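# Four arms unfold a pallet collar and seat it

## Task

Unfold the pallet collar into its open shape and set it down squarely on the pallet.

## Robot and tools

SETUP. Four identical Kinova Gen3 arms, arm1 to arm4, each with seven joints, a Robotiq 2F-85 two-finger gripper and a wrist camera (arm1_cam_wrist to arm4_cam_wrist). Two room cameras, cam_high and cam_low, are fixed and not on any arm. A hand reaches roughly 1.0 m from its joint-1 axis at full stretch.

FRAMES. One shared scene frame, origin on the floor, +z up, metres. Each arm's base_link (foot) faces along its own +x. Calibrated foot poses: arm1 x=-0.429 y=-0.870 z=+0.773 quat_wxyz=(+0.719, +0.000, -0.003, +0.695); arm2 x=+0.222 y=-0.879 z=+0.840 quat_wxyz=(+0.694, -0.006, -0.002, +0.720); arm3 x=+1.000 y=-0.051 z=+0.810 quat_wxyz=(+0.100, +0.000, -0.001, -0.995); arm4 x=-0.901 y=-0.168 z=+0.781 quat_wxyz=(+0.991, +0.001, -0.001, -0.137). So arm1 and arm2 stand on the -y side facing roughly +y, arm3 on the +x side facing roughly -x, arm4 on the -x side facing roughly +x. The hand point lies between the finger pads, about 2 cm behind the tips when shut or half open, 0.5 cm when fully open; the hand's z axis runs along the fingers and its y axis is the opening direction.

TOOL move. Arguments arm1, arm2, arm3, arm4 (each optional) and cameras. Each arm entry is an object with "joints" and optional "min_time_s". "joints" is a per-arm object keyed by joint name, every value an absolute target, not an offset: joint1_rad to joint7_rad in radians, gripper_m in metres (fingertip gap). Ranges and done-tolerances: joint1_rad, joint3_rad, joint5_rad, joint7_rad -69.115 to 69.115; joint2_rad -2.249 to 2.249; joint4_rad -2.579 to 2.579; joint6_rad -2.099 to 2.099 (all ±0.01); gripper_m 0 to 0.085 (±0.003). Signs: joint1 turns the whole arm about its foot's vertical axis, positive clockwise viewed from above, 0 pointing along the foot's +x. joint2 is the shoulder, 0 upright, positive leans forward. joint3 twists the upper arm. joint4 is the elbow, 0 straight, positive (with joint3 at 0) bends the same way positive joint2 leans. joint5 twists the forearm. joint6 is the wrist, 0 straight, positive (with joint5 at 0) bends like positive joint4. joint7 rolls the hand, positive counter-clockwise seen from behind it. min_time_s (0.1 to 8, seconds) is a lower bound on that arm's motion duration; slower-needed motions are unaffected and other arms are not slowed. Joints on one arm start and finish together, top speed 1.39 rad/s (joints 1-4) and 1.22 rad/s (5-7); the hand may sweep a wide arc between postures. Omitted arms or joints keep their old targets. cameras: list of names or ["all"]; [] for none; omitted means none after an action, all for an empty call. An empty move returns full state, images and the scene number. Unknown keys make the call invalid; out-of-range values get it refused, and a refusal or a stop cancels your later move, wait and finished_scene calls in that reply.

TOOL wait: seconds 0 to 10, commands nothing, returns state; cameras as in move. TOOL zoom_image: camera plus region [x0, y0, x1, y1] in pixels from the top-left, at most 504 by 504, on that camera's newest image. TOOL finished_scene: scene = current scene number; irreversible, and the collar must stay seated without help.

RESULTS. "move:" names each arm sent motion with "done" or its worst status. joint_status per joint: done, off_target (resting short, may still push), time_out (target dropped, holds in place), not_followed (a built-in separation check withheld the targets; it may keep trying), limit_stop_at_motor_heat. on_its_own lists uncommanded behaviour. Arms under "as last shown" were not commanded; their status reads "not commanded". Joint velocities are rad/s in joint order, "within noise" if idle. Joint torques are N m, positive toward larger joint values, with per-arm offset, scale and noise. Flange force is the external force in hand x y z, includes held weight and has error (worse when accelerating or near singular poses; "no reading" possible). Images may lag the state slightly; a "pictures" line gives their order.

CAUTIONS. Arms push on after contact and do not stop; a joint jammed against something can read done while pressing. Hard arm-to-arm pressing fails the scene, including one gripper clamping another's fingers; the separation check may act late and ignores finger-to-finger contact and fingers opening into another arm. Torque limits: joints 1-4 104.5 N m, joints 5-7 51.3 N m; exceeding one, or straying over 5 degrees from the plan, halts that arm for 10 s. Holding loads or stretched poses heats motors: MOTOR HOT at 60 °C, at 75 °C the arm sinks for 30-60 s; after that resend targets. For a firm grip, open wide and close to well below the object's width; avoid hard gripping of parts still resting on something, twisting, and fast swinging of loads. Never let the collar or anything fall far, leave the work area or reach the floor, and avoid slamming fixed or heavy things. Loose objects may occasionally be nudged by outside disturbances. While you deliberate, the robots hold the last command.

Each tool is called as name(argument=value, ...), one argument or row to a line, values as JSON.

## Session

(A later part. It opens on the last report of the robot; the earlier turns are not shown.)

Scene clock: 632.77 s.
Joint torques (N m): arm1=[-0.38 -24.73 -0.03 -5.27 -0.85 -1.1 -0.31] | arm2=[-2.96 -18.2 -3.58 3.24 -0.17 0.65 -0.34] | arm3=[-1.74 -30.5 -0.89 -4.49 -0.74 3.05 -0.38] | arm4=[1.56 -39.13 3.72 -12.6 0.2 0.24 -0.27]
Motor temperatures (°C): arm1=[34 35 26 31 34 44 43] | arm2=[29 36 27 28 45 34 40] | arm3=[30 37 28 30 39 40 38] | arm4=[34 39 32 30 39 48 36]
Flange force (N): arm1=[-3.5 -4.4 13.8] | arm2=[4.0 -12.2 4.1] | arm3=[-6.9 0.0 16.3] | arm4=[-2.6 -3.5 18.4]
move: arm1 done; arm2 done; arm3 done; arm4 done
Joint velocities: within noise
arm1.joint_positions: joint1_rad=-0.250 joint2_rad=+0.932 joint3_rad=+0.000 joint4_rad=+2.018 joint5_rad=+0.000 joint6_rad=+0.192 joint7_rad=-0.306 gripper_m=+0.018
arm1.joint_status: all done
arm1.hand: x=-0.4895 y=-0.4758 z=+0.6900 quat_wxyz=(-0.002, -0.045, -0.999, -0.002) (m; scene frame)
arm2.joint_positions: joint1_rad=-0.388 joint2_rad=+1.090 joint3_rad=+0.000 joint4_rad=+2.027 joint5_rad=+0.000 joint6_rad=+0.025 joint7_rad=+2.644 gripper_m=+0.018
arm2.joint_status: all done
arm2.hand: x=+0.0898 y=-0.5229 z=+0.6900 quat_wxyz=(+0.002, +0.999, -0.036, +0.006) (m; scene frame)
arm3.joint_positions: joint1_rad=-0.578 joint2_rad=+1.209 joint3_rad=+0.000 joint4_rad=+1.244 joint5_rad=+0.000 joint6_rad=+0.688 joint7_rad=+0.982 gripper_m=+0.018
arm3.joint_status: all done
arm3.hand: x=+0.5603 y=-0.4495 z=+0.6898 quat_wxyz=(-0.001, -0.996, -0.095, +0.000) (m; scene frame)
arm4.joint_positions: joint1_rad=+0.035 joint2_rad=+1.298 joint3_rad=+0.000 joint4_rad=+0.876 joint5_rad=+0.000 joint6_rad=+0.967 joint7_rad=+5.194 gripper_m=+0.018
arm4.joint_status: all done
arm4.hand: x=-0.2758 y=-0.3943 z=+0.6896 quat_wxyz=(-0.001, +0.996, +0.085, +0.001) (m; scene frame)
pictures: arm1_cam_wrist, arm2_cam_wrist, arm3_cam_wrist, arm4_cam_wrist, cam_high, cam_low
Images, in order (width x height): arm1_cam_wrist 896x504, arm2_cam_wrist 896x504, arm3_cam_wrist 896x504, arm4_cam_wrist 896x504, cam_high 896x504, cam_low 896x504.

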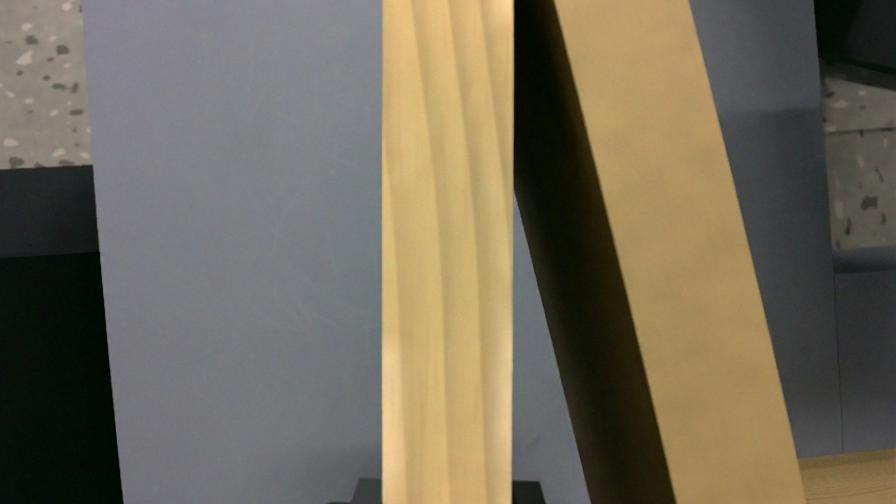

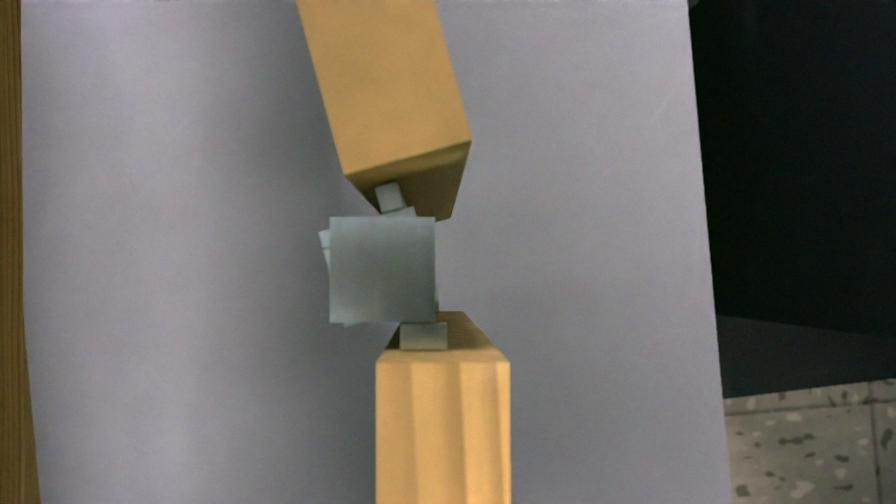

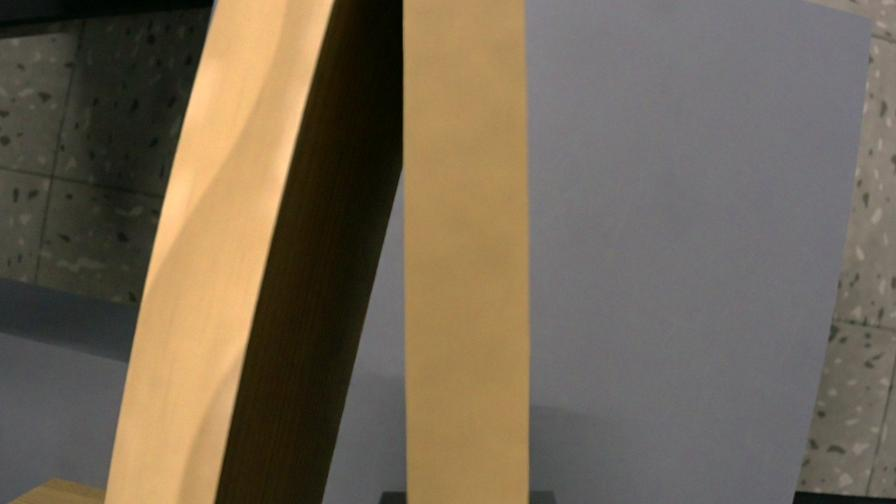

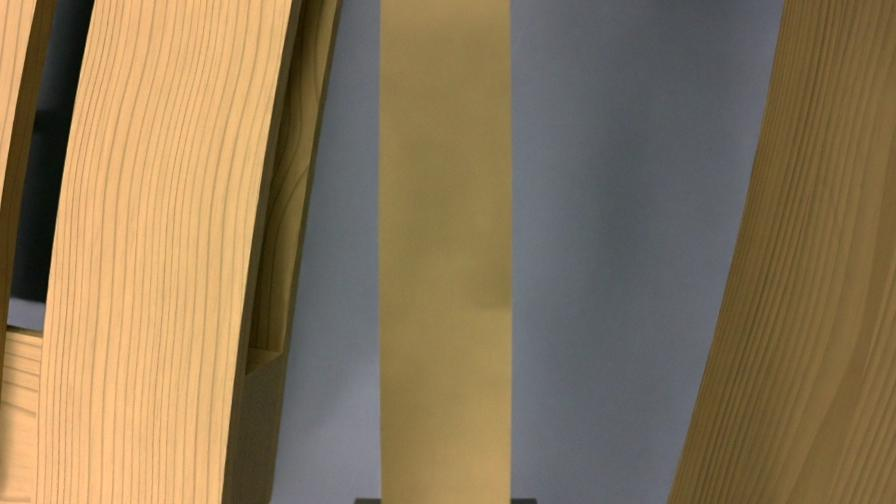

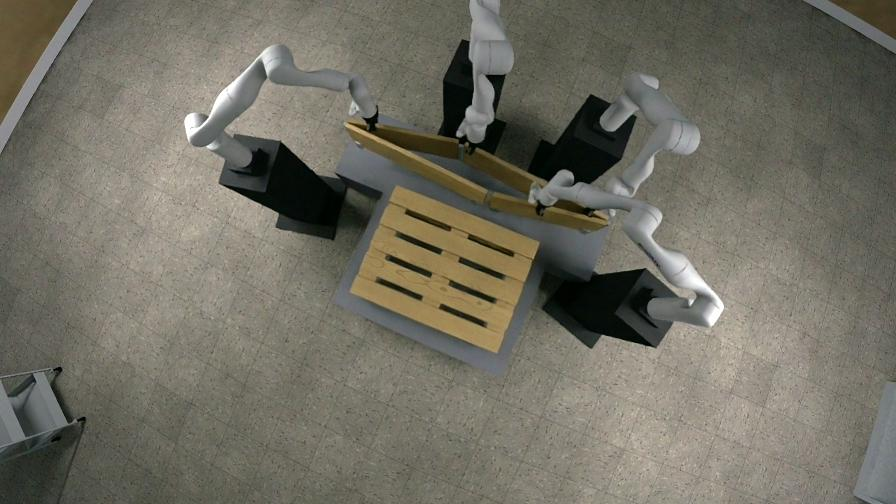

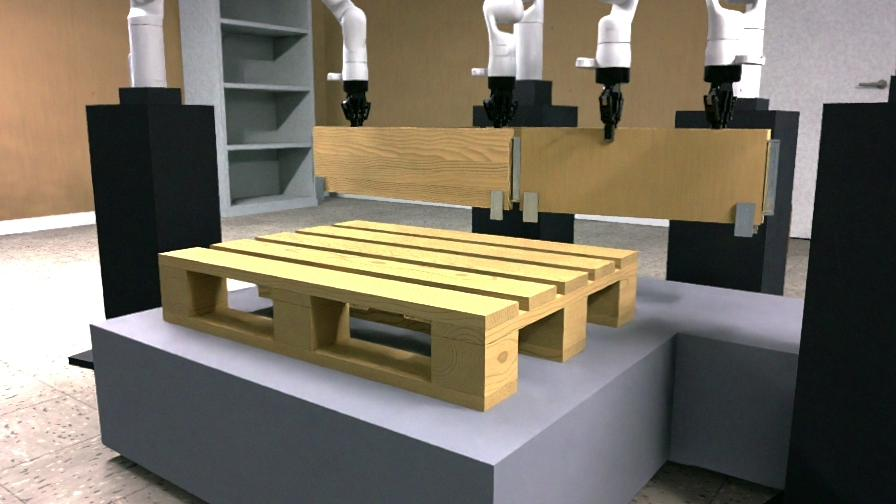

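move(
  arm3={"joints": {"joint1_rad": -0.5024, "joint2_rad": 1.1736, "joint4_rad": 1.3519, "joint6_rad": 0.6161, "joint7_rad": 1.1779}, "min_time_s": 2.0},
  arm4={"joints": {"joint1_rad": -0.0190, "joint2_rad": 1.2447, "joint4_rad": 1.0159, "joint6_rad": 0.8810, "joint7_rad": 5.2597}, "min_time_s": 2.0},
  cameras=["arm3_cam_wrist", "arm4_cam_wrist"],
)

Scene clock: 659.10 s.
Joint torques (N m): arm1=[-0.16 -26.71 0.37 -8.06 -1.01 -2.5 -0.44] | arm2=[-4.68 -15.76 -6.27 6.32 -0.4 1.93 -0.45] | arm3=[2.14 -28.51 2.84 -1.6 0.57 4.02 -0.2] | arm4=[3.4 -39.29 5.5 -14.3 0.56 -1.45 -0.89]
Motor temperatures (°C): arm1=[34 36 26 31 34 44 43] | arm2=[29 36 27 28 45 34 40] | arm3=[30 38 28 30 39 41 38] | arm4=[34 41 32 30 39 48 36]
Flange force (N): arm1=[-4.5 -8.7 14.7] | arm2=[5.9 -19.7 2.8] | arm3=[-8.5 6.8 17.3] | arm4=[-5.2 -7.9 17.4]
move: arm3 done; arm4 done
Joint velocities: within noise
arm1, arm2: as last shown
arm1.hand: x=-0.4895 y=-0.4757 z=+0.6900 quat_wxyz=(-0.002, -0.045, -0.999, -0.002) (m; scene frame)
arm2.hand: x=+0.0898 y=-0.5228 z=+0.6900 quat_wxyz=(+0.002, +0.999, -0.037, +0.006) (m; scene frame)
arm3.joint_positions: joint1_rad=-0.502 joint2_rad=+1.174 joint3_rad=+0.000 joint4_rad=+1.352 joint5_rad=+0.000 joint6_rad=+0.616 joint7_rad=+1.178 gripper_m=+0.018
arm3.joint_status: all done
arm3.hand: x=+0.5493 y=-0.3998 z=+0.6898 quat_wxyz=(-0.001, -0.988, -0.154, +0.000) (m; scene frame)
arm4.joint_positions: joint1_rad=-0.019 joint2_rad=+1.245 joint3_rad=+0.000 joint4_rad=+1.016 joint5_rad=+0.000 joint6_rad=+0.881 joint7_rad=+5.260 gripper_m=+0.018
arm4.joint_status: all done
arm4.hand: x=-0.2866 y=-0.3541 z=+0.6896 quat_wxyz=(-0.001, +0.989, +0.145, +0.001) (m; scene frame)
pictures: arm3_cam_wrist, arm4_cam_wrist
Images, in order (width x height): arm3_cam_wrist 896x504, arm4_cam_wrist 896x504.

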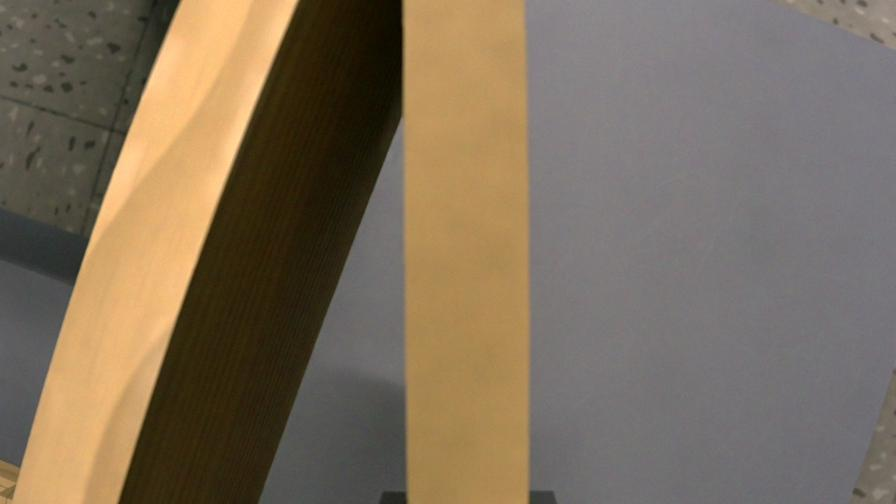

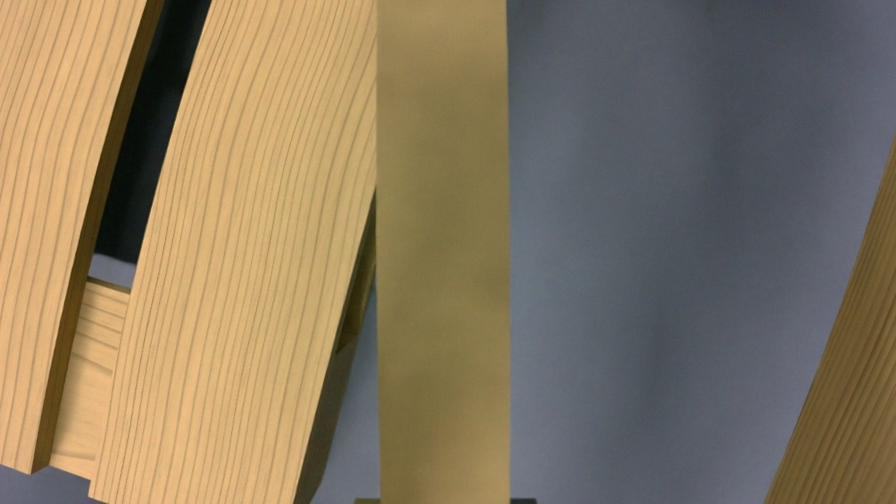

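move(
  arm3={"joints": {"joint1_rad": -0.3940, "joint2_rad": 1.1520, "joint4_rad": 1.4200, "joint6_rad": 0.5696, "joint7_rad": 1.4363}, "min_time_s": 2.2},
  arm4={"joints": {"joint1_rad": -0.0908, "joint2_rad": 1.1788, "joint4_rad": 1.1943, "joint6_rad": 0.7685, "joint7_rad": 5.3463}, "min_time_s": 2.2},
  cameras=["arm3_cam_wrist", "arm4_cam_wrist"],
)

Scene clock: 666.57 s.
Joint torques (N m): arm1=[-0.75 -24.39 -0.59 -4.29 -1.07 -0.62 -0.38] | arm2=[-4.84 -15.15 -6.65 6.25 -0.34 2.13 -0.4] | arm3=[1.93 -26.87 2.26 0.95 -0.06 4.96 -0.73] | arm4=[1.17 -36.71 3.1 -10.82 -0.75 0.09 -1.02]
Motor temperatures (°C): arm1=[34 36 26 31 34 44 43] | arm2=[29 36 27 28 45 34 40] | arm3=[30 39 28 30 39 41 38] | arm4=[34 42 32 30 39 48 36]
Flange force (N): arm1=[-4.3 -2.4 14.4] | arm2=[6.6 -19.0 1.4] | arm3=[-14.4 3.6 18.2] | arm4=[-1.6 -1.3 19.3]
move: arm3 done; arm4 done
Joint velocities: within noise
arm1, arm2: as last shown
arm1.joint_positions: joint1_rad=-0.250 joint2_rad=+0.932 joint3_rad=+0.000 joint4_rad=+2.017 joint5_rad=+0.000 joint6_rad=+0.192 joint7_rad=-0.306 gripper_m=+0.018
arm3.joint_positions: joint1_rad=-0.394 joint2_rad=+1.152 joint3_rad=+0.000 joint4_rad=+1.420 joint5_rad=+0.000 joint6_rad=+0.570 joint7_rad=+1.436 gripper_m=+0.018
arm3.joint_status: all done
arm3.hand: x=+0.5272 y=-0.3402 z=+0.6899 quat_wxyz=(-0.001, -0.974, -0.228, +0.000) (m; scene frame)
arm4.joint_positions: joint1_rad=-0.091 joint2_rad=+1.179 joint3_rad=+0.000 joint4_rad=+1.194 joint5_rad=+0.000 joint6_rad=+0.769 joint7_rad=+5.346 gripper_m=+0.018
arm4.joint_status: all done
arm4.hand: x=-0.3079 y=-0.3034 z=+0.6897 quat_wxyz=(-0.001, +0.975, +0.223, +0.001) (m; scene frame)
pictures: arm3_cam_wrist, arm4_cam_wrist
Images, in order (width x height): arm3_cam_wrist 896x504, arm4_cam_wrist 896x504.

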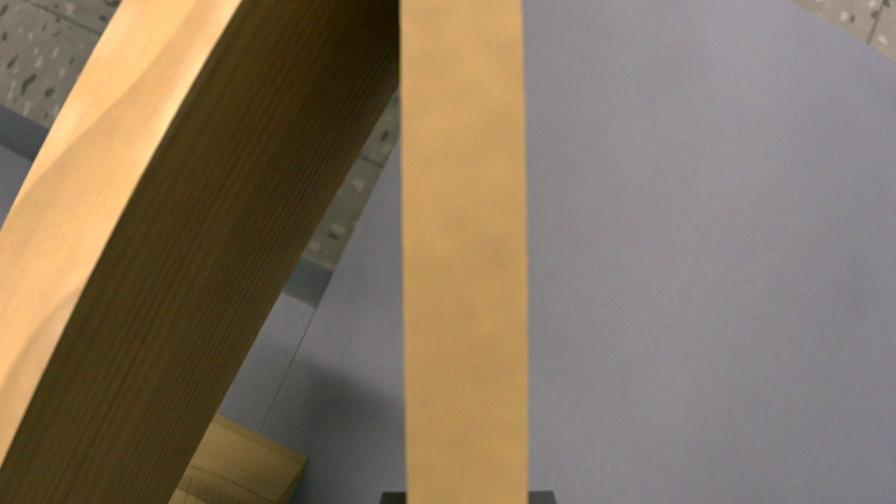

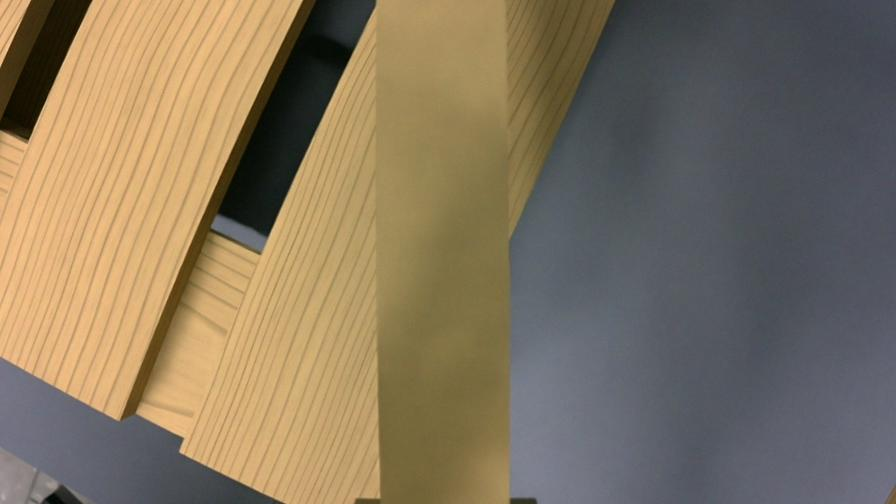

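move(
  arm3={"joints": {"joint1_rad": -0.2740, "joint2_rad": 1.1574, "joint4_rad": 1.4018, "joint6_rad": 0.5824, "joint7_rad": 1.7165}, "min_time_s": 2.2},
  arm4={"joints": {"joint1_rad": -0.1631, "joint2_rad": 1.1172, "joint4_rad": 1.3715, "joint6_rad": 0.6529, "joint7_rad": 5.4314}, "min_time_s": 2.2},
  cameras=["arm3_cam_wrist", "arm4_cam_wrist"],
)

Scene clock: 676.67 s.
Joint torques (N m): arm1=[1.19 -22.86 1.84 -2.78 -0.59 0.08 -0.29] | arm2=[-2.32 -16.84 -2.98 5.54 -0.12 1.8 -0.32] | arm3=[5.6 -32.51 6.46 -8.64 1.21 -0.22 -0.84] | arm4=[1.06 -37.11 2.62 -12.86 -1.63 -1.78 -1.75]
Motor temperatures (°C): arm1=[34 36 26 31 34 44 43] | arm2=[29 36 27 28 45 34 40] | arm3=[30 39 28 30 39 41 38] | arm4=[34 42 32 30 39 48 36]
Flange force (N): arm1=[1.3 -1.7 12.7] | arm2=[0.9 -14.7 4.6] | arm3=[1.7 9.1 15.6] | arm4=[-6.4 -4.0 19.7]
move: arm3 done; arm4 done
Joint velocities: within noise
arm1, arm2: as last shown
arm1.joint_positions: joint1_rad=-0.250 joint2_rad=+0.932 joint3_rad=+0.000 joint4_rad=+2.018 joint5_rad=+0.000 joint6_rad=+0.192 joint7_rad=-0.306 gripper_m=+0.018
arm3.joint_positions: joint1_rad=-0.274 joint2_rad=+1.157 joint3_rad=+0.000 joint4_rad=+1.402 joint5_rad=+0.000 joint6_rad=+0.582 joint7_rad=+1.716 gripper_m=+0.018
arm3.joint_status: all done
arm3.hand: x=+0.4922 y=-0.2835 z=+0.6899 quat_wxyz=(-0.001, -0.952, -0.305, +0.000) (m; scene frame)
arm4.joint_positions: joint1_rad=-0.163 joint2_rad=+1.117 joint3_rad=+0.000 joint4_rad=+1.371 joint5_rad=+0.000 joint6_rad=+0.653 joint7_rad=+5.431 gripper_m=+0.018
arm4.joint_status: all done
arm4.hand: x=-0.3376 y=-0.2560 z=+0.6897 quat_wxyz=(-0.001, +0.954, +0.299, +0.001) (m; scene frame)
pictures: arm3_cam_wrist, arm4_cam_wrist
Images, in order (width x height): arm3_cam_wrist 896x504, arm4_cam_wrist 896x504.

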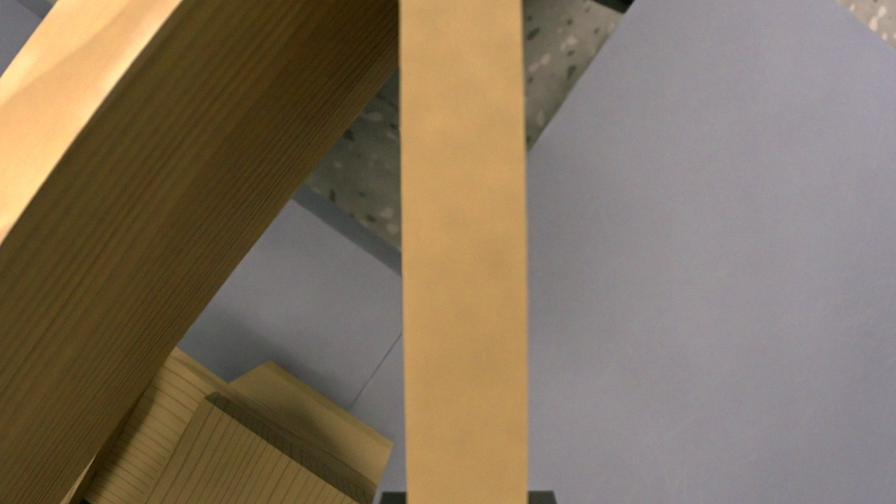

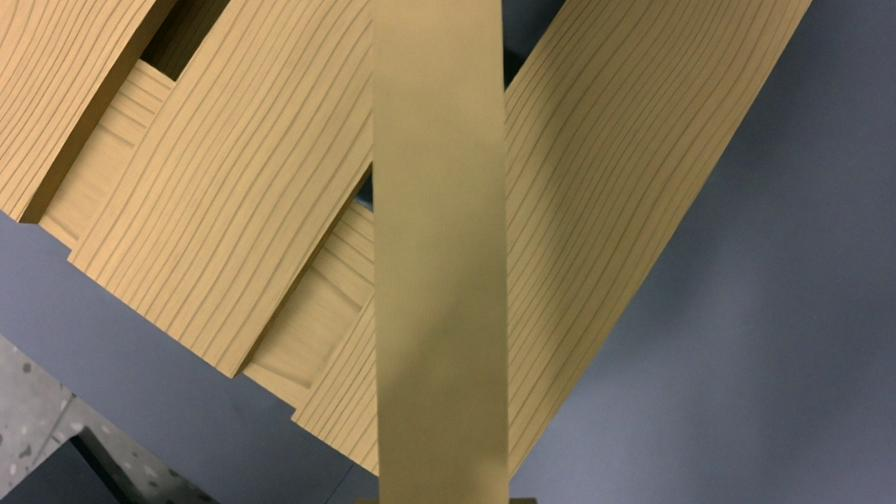

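move(
  arm3={"joints": {"joint1_rad": -0.1659, "joint2_rad": 1.1832, "joint4_rad": 1.3201, "joint6_rad": 0.6383, "joint7_rad": 1.9746}, "min_time_s": 2.2},
  arm4={"joints": {"joint1_rad": -0.2320, "joint2_rad": 1.0630, "joint4_rad": 1.5403, "joint6_rad": 0.5383, "joint7_rad": 5.5185}, "min_time_s": 2.2},
  cameras=[],
)

Scene clock: 685.53 s.
Joint torques (N m): arm1=[0.88 -21.53 1.34 -0.63 -0.66 1.1 -0.2] | arm2=[-2.33 -16.11 -3.01 6.08 -0.12 2.02 -0.27] | arm3=[5.56 -32.06 5.78 -7.04 0.65 1.04 -1.29] | arm4=[-0.26 -33.51 1.22 -8.33 -2.03 -0.11 -1.8]
Motor temperatures (°C): arm1=[34 36 26 31 34 44 43] | arm2=[29 36 27 28 45 34 40] | arm3=[30 39 28 30 39 41 38] | arm4=[34 43 32 30 39 48 36]
Flange force (N): arm1=[1.5 2.0 12.4] | arm2=[0.5 -15.5 3.6] | arm3=[-3.9 6.4 16.1] | arm4=[-3.7 2.2 20.9]
move: arm3 done; arm4 done
Joint velocities: within noise
arm1, arm2: as last shown
arm1.joint_positions: joint1_rad=-0.250 joint2_rad=+0.932 joint3_rad=+0.000 joint4_rad=+2.017 joint5_rad=+0.000 joint6_rad=+0.192 joint7_rad=-0.306 gripper_m=+0.018
arm3.joint_positions: joint1_rad=-0.166 joint2_rad=+1.183 joint3_rad=+0.000 joint4_rad=+1.320 joint5_rad=+0.000 joint6_rad=+0.638 joint7_rad=+1.975 gripper_m=+0.018
arm3.joint_status: all done
arm3.hand: x=+0.4527 y=-0.2340 z=+0.6899 quat_wxyz=(-0.001, -0.927, -0.376, +0.000) (m; scene frame)
arm4.joint_positions: joint1_rad=-0.232 joint2_rad=+1.063 joint3_rad=+0.000 joint4_rad=+1.540 joint5_rad=+0.000 joint6_rad=+0.538 joint7_rad=+5.519 gripper_m=+0.018
arm4.joint_status: all done
arm4.hand: x=-0.3731 y=-0.2153 z=+0.6897 quat_wxyz=(-0.001, +0.928, +0.372, +0.001) (m; scene frame)
pictures: none
No camera images: "cameras" was empty.

move(
  arm3={"joints": {"joint1_rad": -0.0724, "joint2_rad": 1.2359, "joint4_rad": 1.1632, "joint6_rad": 0.7425, "joint7_rad": 2.2181}, "min_time_s": 2.2},
  arm4={"joints": {"joint1_rad": -0.2976, "joint2_rad": 1.0166, "joint4_rad": 1.7022, "joint6_rad": 0.4228, "joint7_rad": 5.6039}, "min_time_s": 2.2},
  cameras=["arm3_cam_wrist", "arm4_cam_wrist", "cam_high"],
)

Scene clock: 693.23 s.
Joint torques (N m): arm1=[0.3 -19.36 0.63 2.49 -0.76 2.65 -0.22] | arm2=[-2.81 -15.17 -3.88 7.42 -0.16 2.82 -0.23] | arm3=[8.03 -33.1 7.45 -7.53 1.33 1.53 -1.58] | arm4=[-1.83 -31.97 -0.86 -6.86 -2.8 -0.22 -2.18]
Motor temperatures (°C): arm1=[34 36 26 31 34 44 43] | arm2=[29 36 27 28 45 34 40] | arm3=[30 39 28 30 39 41 38] | arm4=[34 43 32 30 39 48 36]
Flange force (N): arm1=[1.3 7.2 11.6] | arm2=[0.8 -17.7 3.8] | arm3=[-7.8 7.4 16.1] | arm4=[-6.9 5.2 22.3]
move: arm3 done; arm4 done
Joint velocities: within noise
arm1, arm2: as last shown
arm3.joint_positions: joint1_rad=-0.072 joint2_rad=+1.236 joint3_rad=+0.000 joint4_rad=+1.163 joint5_rad=+0.000 joint6_rad=+0.743 joint7_rad=+2.218 gripper_m=+0.018
arm3.joint_status: all done
arm3.hand: x=+0.4061 y=-0.1910 z=+0.6900 quat_wxyz=(-0.001, -0.896, -0.444, +0.000) (m; scene frame)
arm4.joint_positions: joint1_rad=-0.298 joint2_rad=+1.017 joint3_rad=+0.000 joint4_rad=+1.702 joint5_rad=+0.000 joint6_rad=+0.423 joint7_rad=+5.604 gripper_m=+0.018
arm4.joint_status: all done
arm4.hand: x=-0.4131 y=-0.1815 z=+0.6898 quat_wxyz=(+0.000, +0.897, +0.441, +0.001) (m; scene frame)
pictures: arm3_cam_wrist, arm4_cam_wrist, cam_high
Images, in order (width x height): arm3_cam_wrist 896x504, arm4_cam_wrist 896x504, cam_high 896x504.

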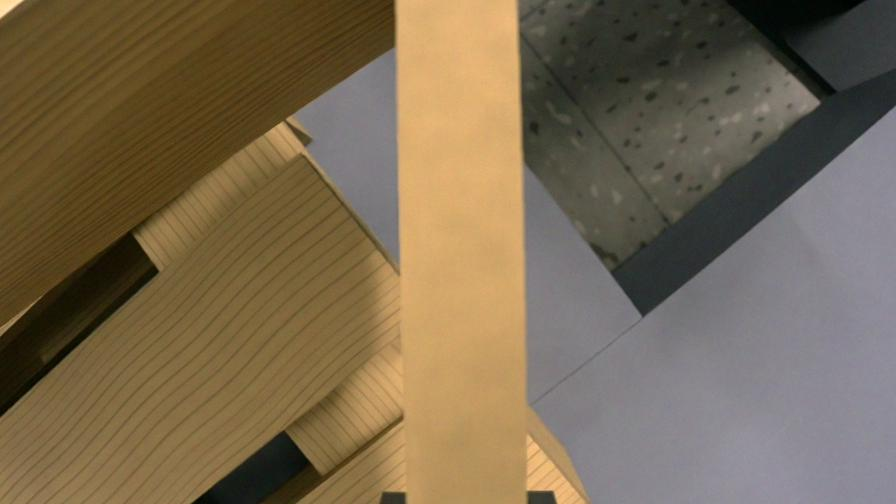

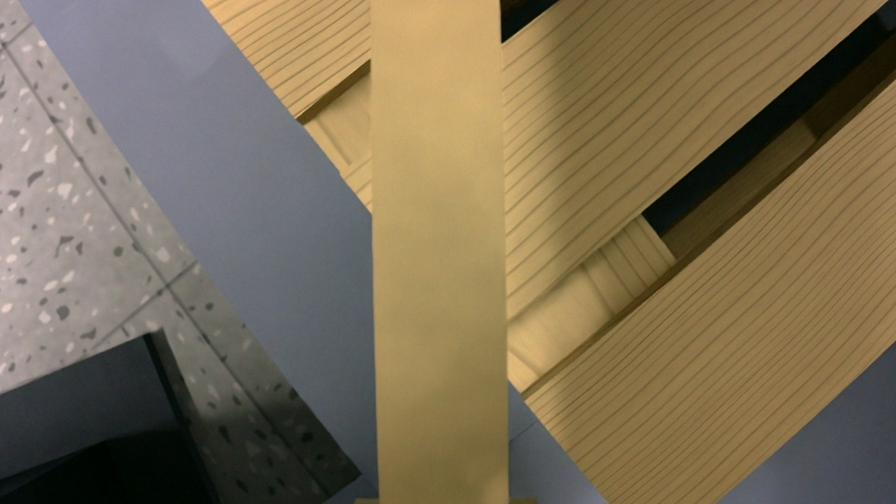

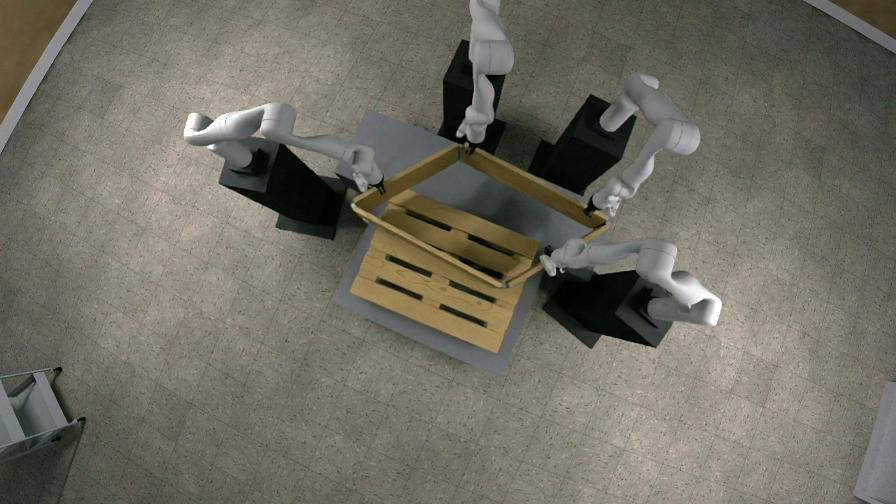

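move(
  arm3={"joints": {"joint1_rad": -0.0009, "joint2_rad": 1.3238, "joint4_rad": 0.9206, "joint6_rad": 0.8972, "joint7_rad": 2.4357}, "min_time_s": 2.2},
  arm4={"joints": {"joint1_rad": -0.3580, "joint2_rad": 0.9788, "joint4_rad": 1.8594, "joint6_rad": 0.3034, "joint7_rad": 5.6896}, "min_time_s": 2.2},
  cameras=[],
)

Scene clock: 709.80 s.
Joint torques (N m): arm1=[0.83 -18.1 1.13 4.14 -0.61 3.4 -0.19] | arm2=[-2.39 -15.21 -3.24 8.19 -0.1 3.18 -0.28] | arm3=[9.6 -35.56 7.97 -10.31 2.06 0.86 -1.83] | arm4=[-2.19 -29.46 -1.78 -4.34 -3.11 0.21 -2.45]
Motor temperatures (°C): arm1=[34 36 26 31 34 44 43] | arm2=[29 35 27 28 45 34 40] | arm3=[30 39 28 30 38 40 38] | arm4=[34 43 32 30 39 48 36]
Flange force (N): arm1=[3.3 9.5 10.7] | arm2=[-0.7 -18.4 5.3] | arm3=[-7.5 9.9 14.9] | arm4=[-8.4 7.0 23.2]
move: arm3 done; arm4 done
Joint velocities: within noise
arm1, arm2: as last shown
arm3.joint_positions: joint1_rad=-0.001 joint2_rad=+1.324 joint3_rad=+0.000 joint4_rad=+0.921 joint5_rad=+0.000 joint6_rad=+0.897 joint7_rad=+2.436 gripper_m=+0.018
arm3.joint_status: all done
arm3.hand: x=+0.3547 y=-0.1570 z=+0.6900 quat_wxyz=(-0.001, -0.861, -0.508, +0.000) (m; scene frame)
arm4.joint_positions: joint1_rad=-0.358 joint2_rad=+0.979 joint3_rad=+0.000 joint4_rad=+1.859 joint5_rad=+0.000 joint6_rad=+0.303 joint7_rad=+5.690 gripper_m=+0.018
arm4.joint_status: all done
arm4.hand: x=-0.4567 y=-0.1557 z=+0.6898 quat_wxyz=(+0.000, +0.863, +0.505, +0.001) (m; scene frame)
pictures: none
No camera images: "cameras" was empty.

move(
  arm1={"joints": {"joint1_rad": -0.1215, "joint2_rad": 0.9549, "joint4_rad": 1.8976, "joint6_rad": 0.2891, "joint7_rad": -0.1579}, "min_time_s": 2.2},
  arm2={"joints": {"joint1_rad": -0.2313, "joint2_rad": 1.0983, "joint4_rad": 1.9073, "joint6_rad": 0.1360, "joint7_rad": 2.8205}, "min_time_s": 2.2},
  arm3={"joints": {"joint1_rad": 0.1063, "joint2_rad": 1.2864, "joint4_rad": 1.0210, "joint6_rad": 0.8342, "joint7_rad": 2.6468}, "min_time_s": 2.2},
  arm4={"joints": {"joint1_rad": -0.4657, "joint2_rad": 0.9938, "joint4_rad": 1.7938, "joint6_rad": 0.3540, "joint7_rad": 5.6859}, "min_time_s": 2.2},
  cameras=[],
)

Scene clock: 725.63 s.
Joint torques (N m): arm1=[3.84 -19.91 4.86 1.86 0 2.73 -0.13] | arm2=[-2.7 -17.03 -3.52 6.72 -0.3 3.19 -0.2] | arm3=[9.22 -36.48 8.08 -12.08 1.84 -0.65 -1.83] | arm4=[-1.56 -30.24 -0.99 -5.29 -3.18 0.16 -2.56]
Motor temperatures (°C): arm1=[34 36 26 31 34 44 43] | arm2=[29 35 27 28 45 34 40] | arm3=[30 39 28 30 38 40 38] | arm4=[34 43 32 30 39 48 36]
Flange force (N): arm1=[8.7 7.2 9.7] | arm2=[2.7 -17.7 6.4] | arm3=[-7.4 11.5 14.7] | arm4=[-7.5 5.6 22.4]
move: arm1 done; arm2 done; arm3 done; arm4 done
Joint velocities: within noise
arm1.joint_positions: joint1_rad=-0.122 joint2_rad=+0.955 joint3_rad=+0.000 joint4_rad=+1.898 joint5_rad=+0.000 joint6_rad=+0.289 joint7_rad=-0.158 gripper_m=+0.018
arm1.joint_status: all done
arm1.hand: x=-0.4415 y=-0.4360 z=+0.6900 quat_wxyz=(-0.002, -0.036, -0.999, -0.002) (m; scene frame)
arm2.joint_positions: joint1_rad=-0.231 joint2_rad=+1.098 joint3_rad=+0.000 joint4_rad=+1.907 joint5_rad=+0.000 joint6_rad=+0.136 joint7_rad=+2.820 gripper_m=+0.018
arm2.joint_status: all done
arm2.hand: x=+0.1377 y=-0.4711 z=+0.6900 quat_wxyz=(+0.002, +1.000, -0.027, +0.006) (m; scene frame)
arm3.joint_positions: joint1_rad=+0.106 joint2_rad=+1.286 joint3_rad=+0.000 joint4_rad=+1.021 joint5_rad=+0.000 joint6_rad=+0.834 joint7_rad=+2.647 gripper_m=+0.018
arm3.joint_status: all done
arm3.hand: x=+0.3640 y=-0.0857 z=+0.6900 quat_wxyz=(-0.001, -0.834, -0.552, +0.000) (m; scene frame)
arm4.joint_positions: joint1_rad=-0.466 joint2_rad=+0.994 joint3_rad=+0.000 joint4_rad=+1.794 joint5_rad=+0.000 joint6_rad=+0.354 joint7_rad=+5.686 gripper_m=+0.018
arm4.joint_status: all done
arm4.hand: x=-0.4424 y=-0.1046 z=+0.6898 quat_wxyz=(+0.000, +0.835, +0.549, +0.001) (m; scene frame)
pictures: none
No camera images: "cameras" was empty.

move(
  arm1={"joints": {"joint1_rad": -0.0143, "joint2_rad": 0.9899, "joint4_rad": 1.7512, "joint6_rad": 0.4005, "joint7_rad": -0.0313}, "min_time_s": 2.2},
  arm2={"joints": {"joint1_rad": -0.1006, "joint2_rad": 1.1210, "joint4_rad": 1.7532, "joint6_rad": 0.2674, "joint7_rad": 2.9706}, "min_time_s": 2.2},
  arm3={"joints": {"joint1_rad": 0.2115, "joint2_rad": 1.2720, "joint4_rad": 1.0598, "joint6_rad": 0.8098, "joint7_rad": 2.8560}, "min_time_s": 2.2},
  arm4={"joints": {"joint1_rad": -0.5572, "joint2_rad": 1.0135, "joint4_rad": 1.7154, "joint6_rad": 0.4127, "joint7_rad": 5.6983}, "min_time_s": 2.2},
  cameras=["cam_high"],
)

Scene clock: 735.20 s.
Joint torques (N m): arm1=[4.16 -22.51 5.04 -1.66 0.16 1.68 -0.21] | arm2=[-1.01 -18.93 -1.04 4.75 -0.24 3.01 -0.15] | arm3=[7.36 -39.07 6.76 -15.52 1.18 -2.71 -1.79] | arm4=[-0.2 -32.25 0.84 -7.88 -2.73 -0.67 -2.45]
Motor temperatures (°C): arm1=[34 35 26 31 34 44 43] | arm2=[29 35 27 28 45 34 40] | arm3=[30 40 28 30 38 40 38] | arm4=[34 43 32 30 39 48 36]
Flange force (N): arm1=[7.8 4.0 8.8] | arm2=[1.1 -15.6 6.4] | arm3=[-5.3 15.6 15.0] | arm4=[-6.3 0.8 22.0]
move: arm1 done; arm2 done; arm3 done; arm4 done
Joint velocities: within noise
arm1.joint_positions: joint1_rad=-0.014 joint2_rad=+0.990 joint3_rad=+0.000 joint4_rad=+1.751 joint5_rad=+0.000 joint6_rad=+0.400 joint7_rad=-0.031 gripper_m=+0.018
arm1.joint_status: all done
arm1.hand: x=-0.3942 y=-0.3959 z=+0.6900 quat_wxyz=(-0.002, -0.026, -1.000, -0.002) (m; scene frame)
arm2.joint_positions: joint1_rad=-0.101 joint2_rad=+1.121 joint3_rad=+0.000 joint4_rad=+1.753 joint5_rad=+0.000 joint6_rad=+0.267 joint7_rad=+2.971 gripper_m=+0.018
arm2.joint_status: all done
arm2.hand: x=+0.1856 y=-0.4191 z=+0.6900 quat_wxyz=(+0.003, +1.000, -0.017, +0.006) (m; scene frame)
arm3.joint_positions: joint1_rad=+0.211 joint2_rad=+1.272 joint3_rad=+0.000 joint4_rad=+1.060 joint5_rad=+0.000 joint6_rad=+0.810 joint7_rad=+2.856 gripper_m=+0.018
arm3.joint_status: all done
arm3.hand: x=+0.3708 y=-0.0187 z=+0.6901 quat_wxyz=(-0.001, -0.804, -0.595, +0.000) (m; scene frame)
arm4.joint_positions: joint1_rad=-0.557 joint2_rad=+1.013 joint3_rad=+0.000 joint4_rad=+1.715 joint5_rad=+0.000 joint6_rad=+0.413 joint7_rad=+5.698 gripper_m=+0.018
arm4.joint_status: all done
arm4.hand: x=-0.4293 y=-0.0570 z=+0.6898 quat_wxyz=(+0.000, +0.806, +0.592, +0.001) (m; scene frame)
pictures: cam_high
Images, in order (width x height): cam_high 896x504.

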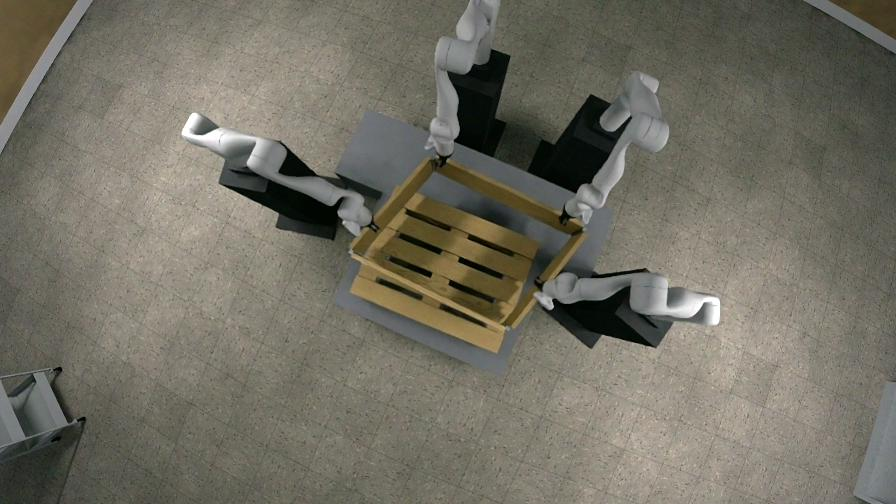

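move(
  arm1={"joints": {"joint1_rad": 0.0756, "joint2_rad": 1.0379, "joint4_rad": 1.5827, "joint6_rad": 0.5209, "joint7_rad": 0.0780}, "min_time_s": 2.2},
  arm2={"joints": {"joint1_rad": 0.0055, "joint2_rad": 1.1611, "joint4_rad": 1.5690, "joint6_rad": 0.4115, "joint7_rad": 3.0961}, "min_time_s": 2.2},
  arm3={"joints": {"joint1_rad": 0.3099, "joint2_rad": 1.2715, "joint4_rad": 1.0607, "joint6_rad": 0.8094, "joint7_rad": 3.0564}, "min_time_s": 2.2},
  arm4={"joints": {"joint1_rad": -0.6335, "joint2_rad": 1.0379, "joint4_rad": 1.6271, "joint6_rad": 0.4766, "joint7_rad": 5.7260}, "min_time_s": 2.2},
  cameras=["cam_high"],
)

Scene clock: 754.30 s.
Joint torques (N m): arm1=[5.6 -24.65 6.26 -4.12 0.64 0.94 -0.17] | arm2=[-0.58 -21.12 -0.36 3.07 -0.06 2.91 -0.12] | arm3=[6.55 -38.58 5.8 -14.85 0.71 -2.33 -1.86] | arm4=[-0.62 -32.29 0.48 -6.56 -2.74 0.62 -2.36]
Motor temperatures (°C): arm1=[34 35 26 30 34 44 43] | arm2=[29 35 27 28 44 34 40] | arm3=[31 42 28 30 38 40 38] | arm4=[34 43 32 30 39 48 36]
Flange force (N): arm1=[9.8 3.0 7.7] | arm2=[1.8 -16.2 7.0] | arm3=[-7.0 12.7 15.1] | arm4=[-5.0 3.9 22.5]
move: arm1 done; arm2 done; arm3 done; arm4 done
Joint velocities: within noise
arm1.joint_positions: joint1_rad=+0.076 joint2_rad=+1.038 joint3_rad=+0.000 joint4_rad=+1.583 joint5_rad=+0.000 joint6_rad=+0.521 joint7_rad=+0.078 gripper_m=+0.018
arm1.joint_status: all done
arm1.hand: x=-0.3469 y=-0.3566 z=+0.6901 quat_wxyz=(-0.002, -0.016, -1.000, -0.002) (m; scene frame)
arm2.joint_positions: joint1_rad=+0.005 joint2_rad=+1.161 joint3_rad=+0.000 joint4_rad=+1.569 joint5_rad=+0.000 joint6_rad=+0.411 joint7_rad=+3.096 gripper_m=+0.018
arm2.joint_status: all done
arm2.hand: x=+0.2332 y=-0.3679 z=+0.6900 quat_wxyz=(+0.003, +1.000, -0.007, +0.006) (m; scene frame)
arm3.joint_positions: joint1_rad=+0.310 joint2_rad=+1.271 joint3_rad=+0.000 joint4_rad=+1.061 joint5_rad=+0.000 joint6_rad=+0.809 joint7_rad=+3.056 gripper_m=+0.018
arm3.joint_status: all done
arm3.hand: x=+0.3771 y=+0.0429 z=+0.6901 quat_wxyz=(-0.001, -0.773, -0.635, +0.001) (m; scene frame)
arm4.joint_positions: joint1_rad=-0.633 joint2_rad=+1.038 joint3_rad=+0.000 joint4_rad=+1.627 joint5_rad=+0.000 joint6_rad=+0.477 joint7_rad=+5.726 gripper_m=+0.018
arm4.joint_status: all done
arm4.hand: x=-0.4171 y=-0.0132 z=+0.6897 quat_wxyz=(+0.000, +0.774, +0.633, +0.001) (m; scene frame)
pictures: cam_high
Images, in order (width x height): cam_high 896x504.

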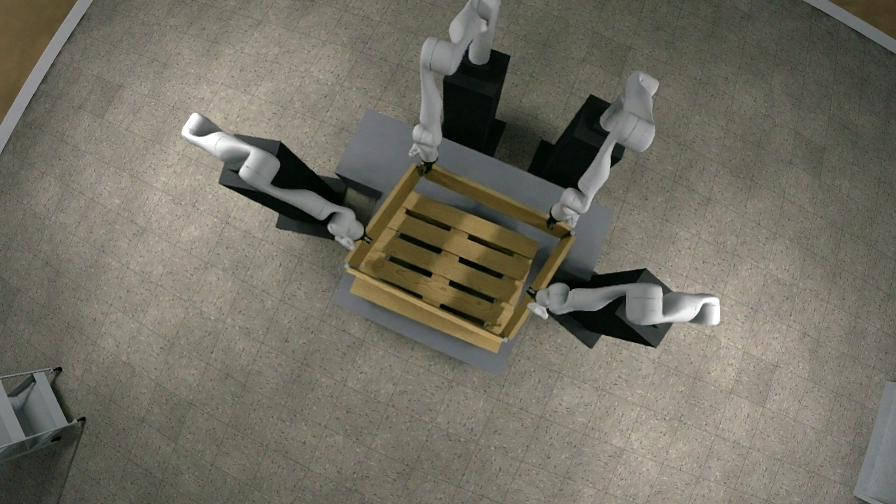

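move(
  arm1={"joints": {"joint1_rad": 0.1506, "joint2_rad": 1.1012, "joint4_rad": 1.3871, "joint6_rad": 0.6532, "joint7_rad": 0.1724}, "min_time_s": 2.2},
  arm2={"joints": {"joint1_rad": 0.0922, "joint2_rad": 1.2226, "joint4_rad": 1.3472, "joint6_rad": 0.5719, "joint7_rad": 3.2022}, "min_time_s": 2.2},
  arm3={"joints": {"joint1_rad": 0.4010, "joint2_rad": 1.2841, "joint4_rad": 1.0257, "joint6_rad": 0.8318, "joint7_rad": 3.2515}, "min_time_s": 2.2},
  arm4={"joints": {"joint1_rad": -0.6969, "joint2_rad": 1.0664, "joint4_rad": 1.5312, "joint6_rad": 0.5440, "joint7_rad": 5.7667}, "min_time_s": 2.2},
  cameras=["cam_high"],
)

Scene clock: 763.97 s.
Joint torques (N m): arm1=[5.8 -25.88 5.9 -5.33 0.84 0.95 -0.21] | arm2=[0.96 -23.08 1.22 1.12 0.27 2.96 -0.24] | arm3=[6.32 -38.66 5.4 -14.44 0.58 -1.89 -1.85] | arm4=[-1.59 -33.18 -0.38 -6.37 -2.85 1.32 -2.26]
Motor temperatures (°C): arm1=[34 35 26 30 34 44 43] | arm2=[29 35 27 28 44 35 40] | arm3=[31 42 28 30 38 40 38] | arm4=[34 43 32 30 39 48 36]
Flange force (N): arm1=[9.1 3.1 6.3] | arm2=[0.8 -15.9 6.7] | arm3=[-8.7 10.1 15.6] | arm4=[-5.4 6.2 23.2]
move: arm1 done; arm2 done; arm3 done; arm4 done
Joint velocities: within noise
arm1.joint_positions: joint1_rad=+0.151 joint2_rad=+1.101 joint3_rad=+0.000 joint4_rad=+1.387 joint5_rad=+0.000 joint6_rad=+0.653 joint7_rad=+0.172 gripper_m=+0.018
arm1.joint_status: all done
arm1.hand: x=-0.3000 y=-0.3176 z=+0.6901 quat_wxyz=(-0.002, -0.007, -1.000, -0.002) (m; scene frame)
arm2.joint_positions: joint1_rad=+0.092 joint2_rad=+1.223 joint3_rad=+0.000 joint4_rad=+1.347 joint5_rad=+0.000 joint6_rad=+0.572 joint7_rad=+3.202 gripper_m=+0.018
arm2.joint_status: all done
arm2.hand: x=+0.2805 y=-0.3168 z=+0.6901 quat_wxyz=(+0.003, +1.000, +0.002, +0.006) (m; scene frame)
arm3.joint_positions: joint1_rad=+0.401 joint2_rad=+1.284 joint3_rad=+0.000 joint4_rad=+1.026 joint5_rad=+0.000 joint6_rad=+0.832 joint7_rad=+3.251 gripper_m=+0.018
arm3.joint_status: all done
arm3.hand: x=+0.3820 y=+0.1005 z=+0.6901 quat_wxyz=(-0.001, -0.739, -0.674, +0.001) (m; scene frame)
arm4.joint_positions: joint1_rad=-0.697 joint2_rad=+1.066 joint3_rad=+0.000 joint4_rad=+1.531 joint5_rad=+0.000 joint6_rad=+0.544 joint7_rad=+5.767 gripper_m=+0.018
arm4.joint_status: all done
arm4.hand: x=-0.4055 y=+0.0270 z=+0.6898 quat_wxyz=(+0.000, +0.740, +0.673, +0.001) (m; scene frame)
pictures: cam_high
Images, in order (width x height): cam_high 896x504.

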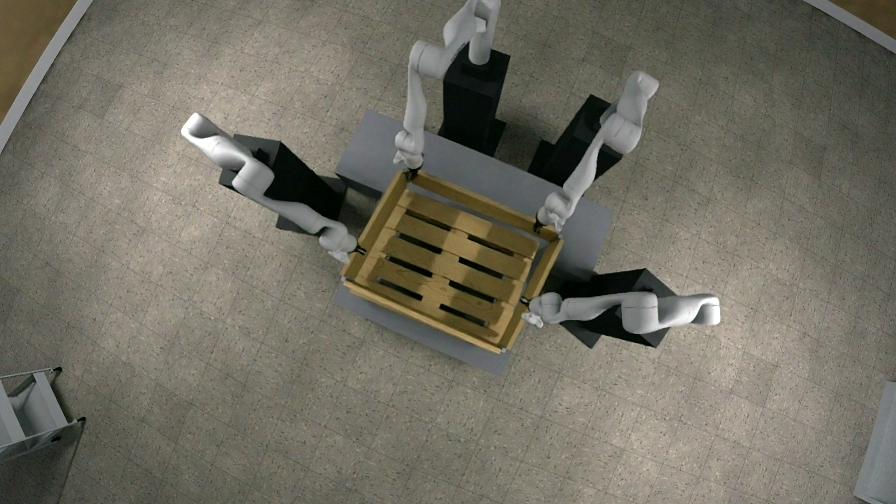

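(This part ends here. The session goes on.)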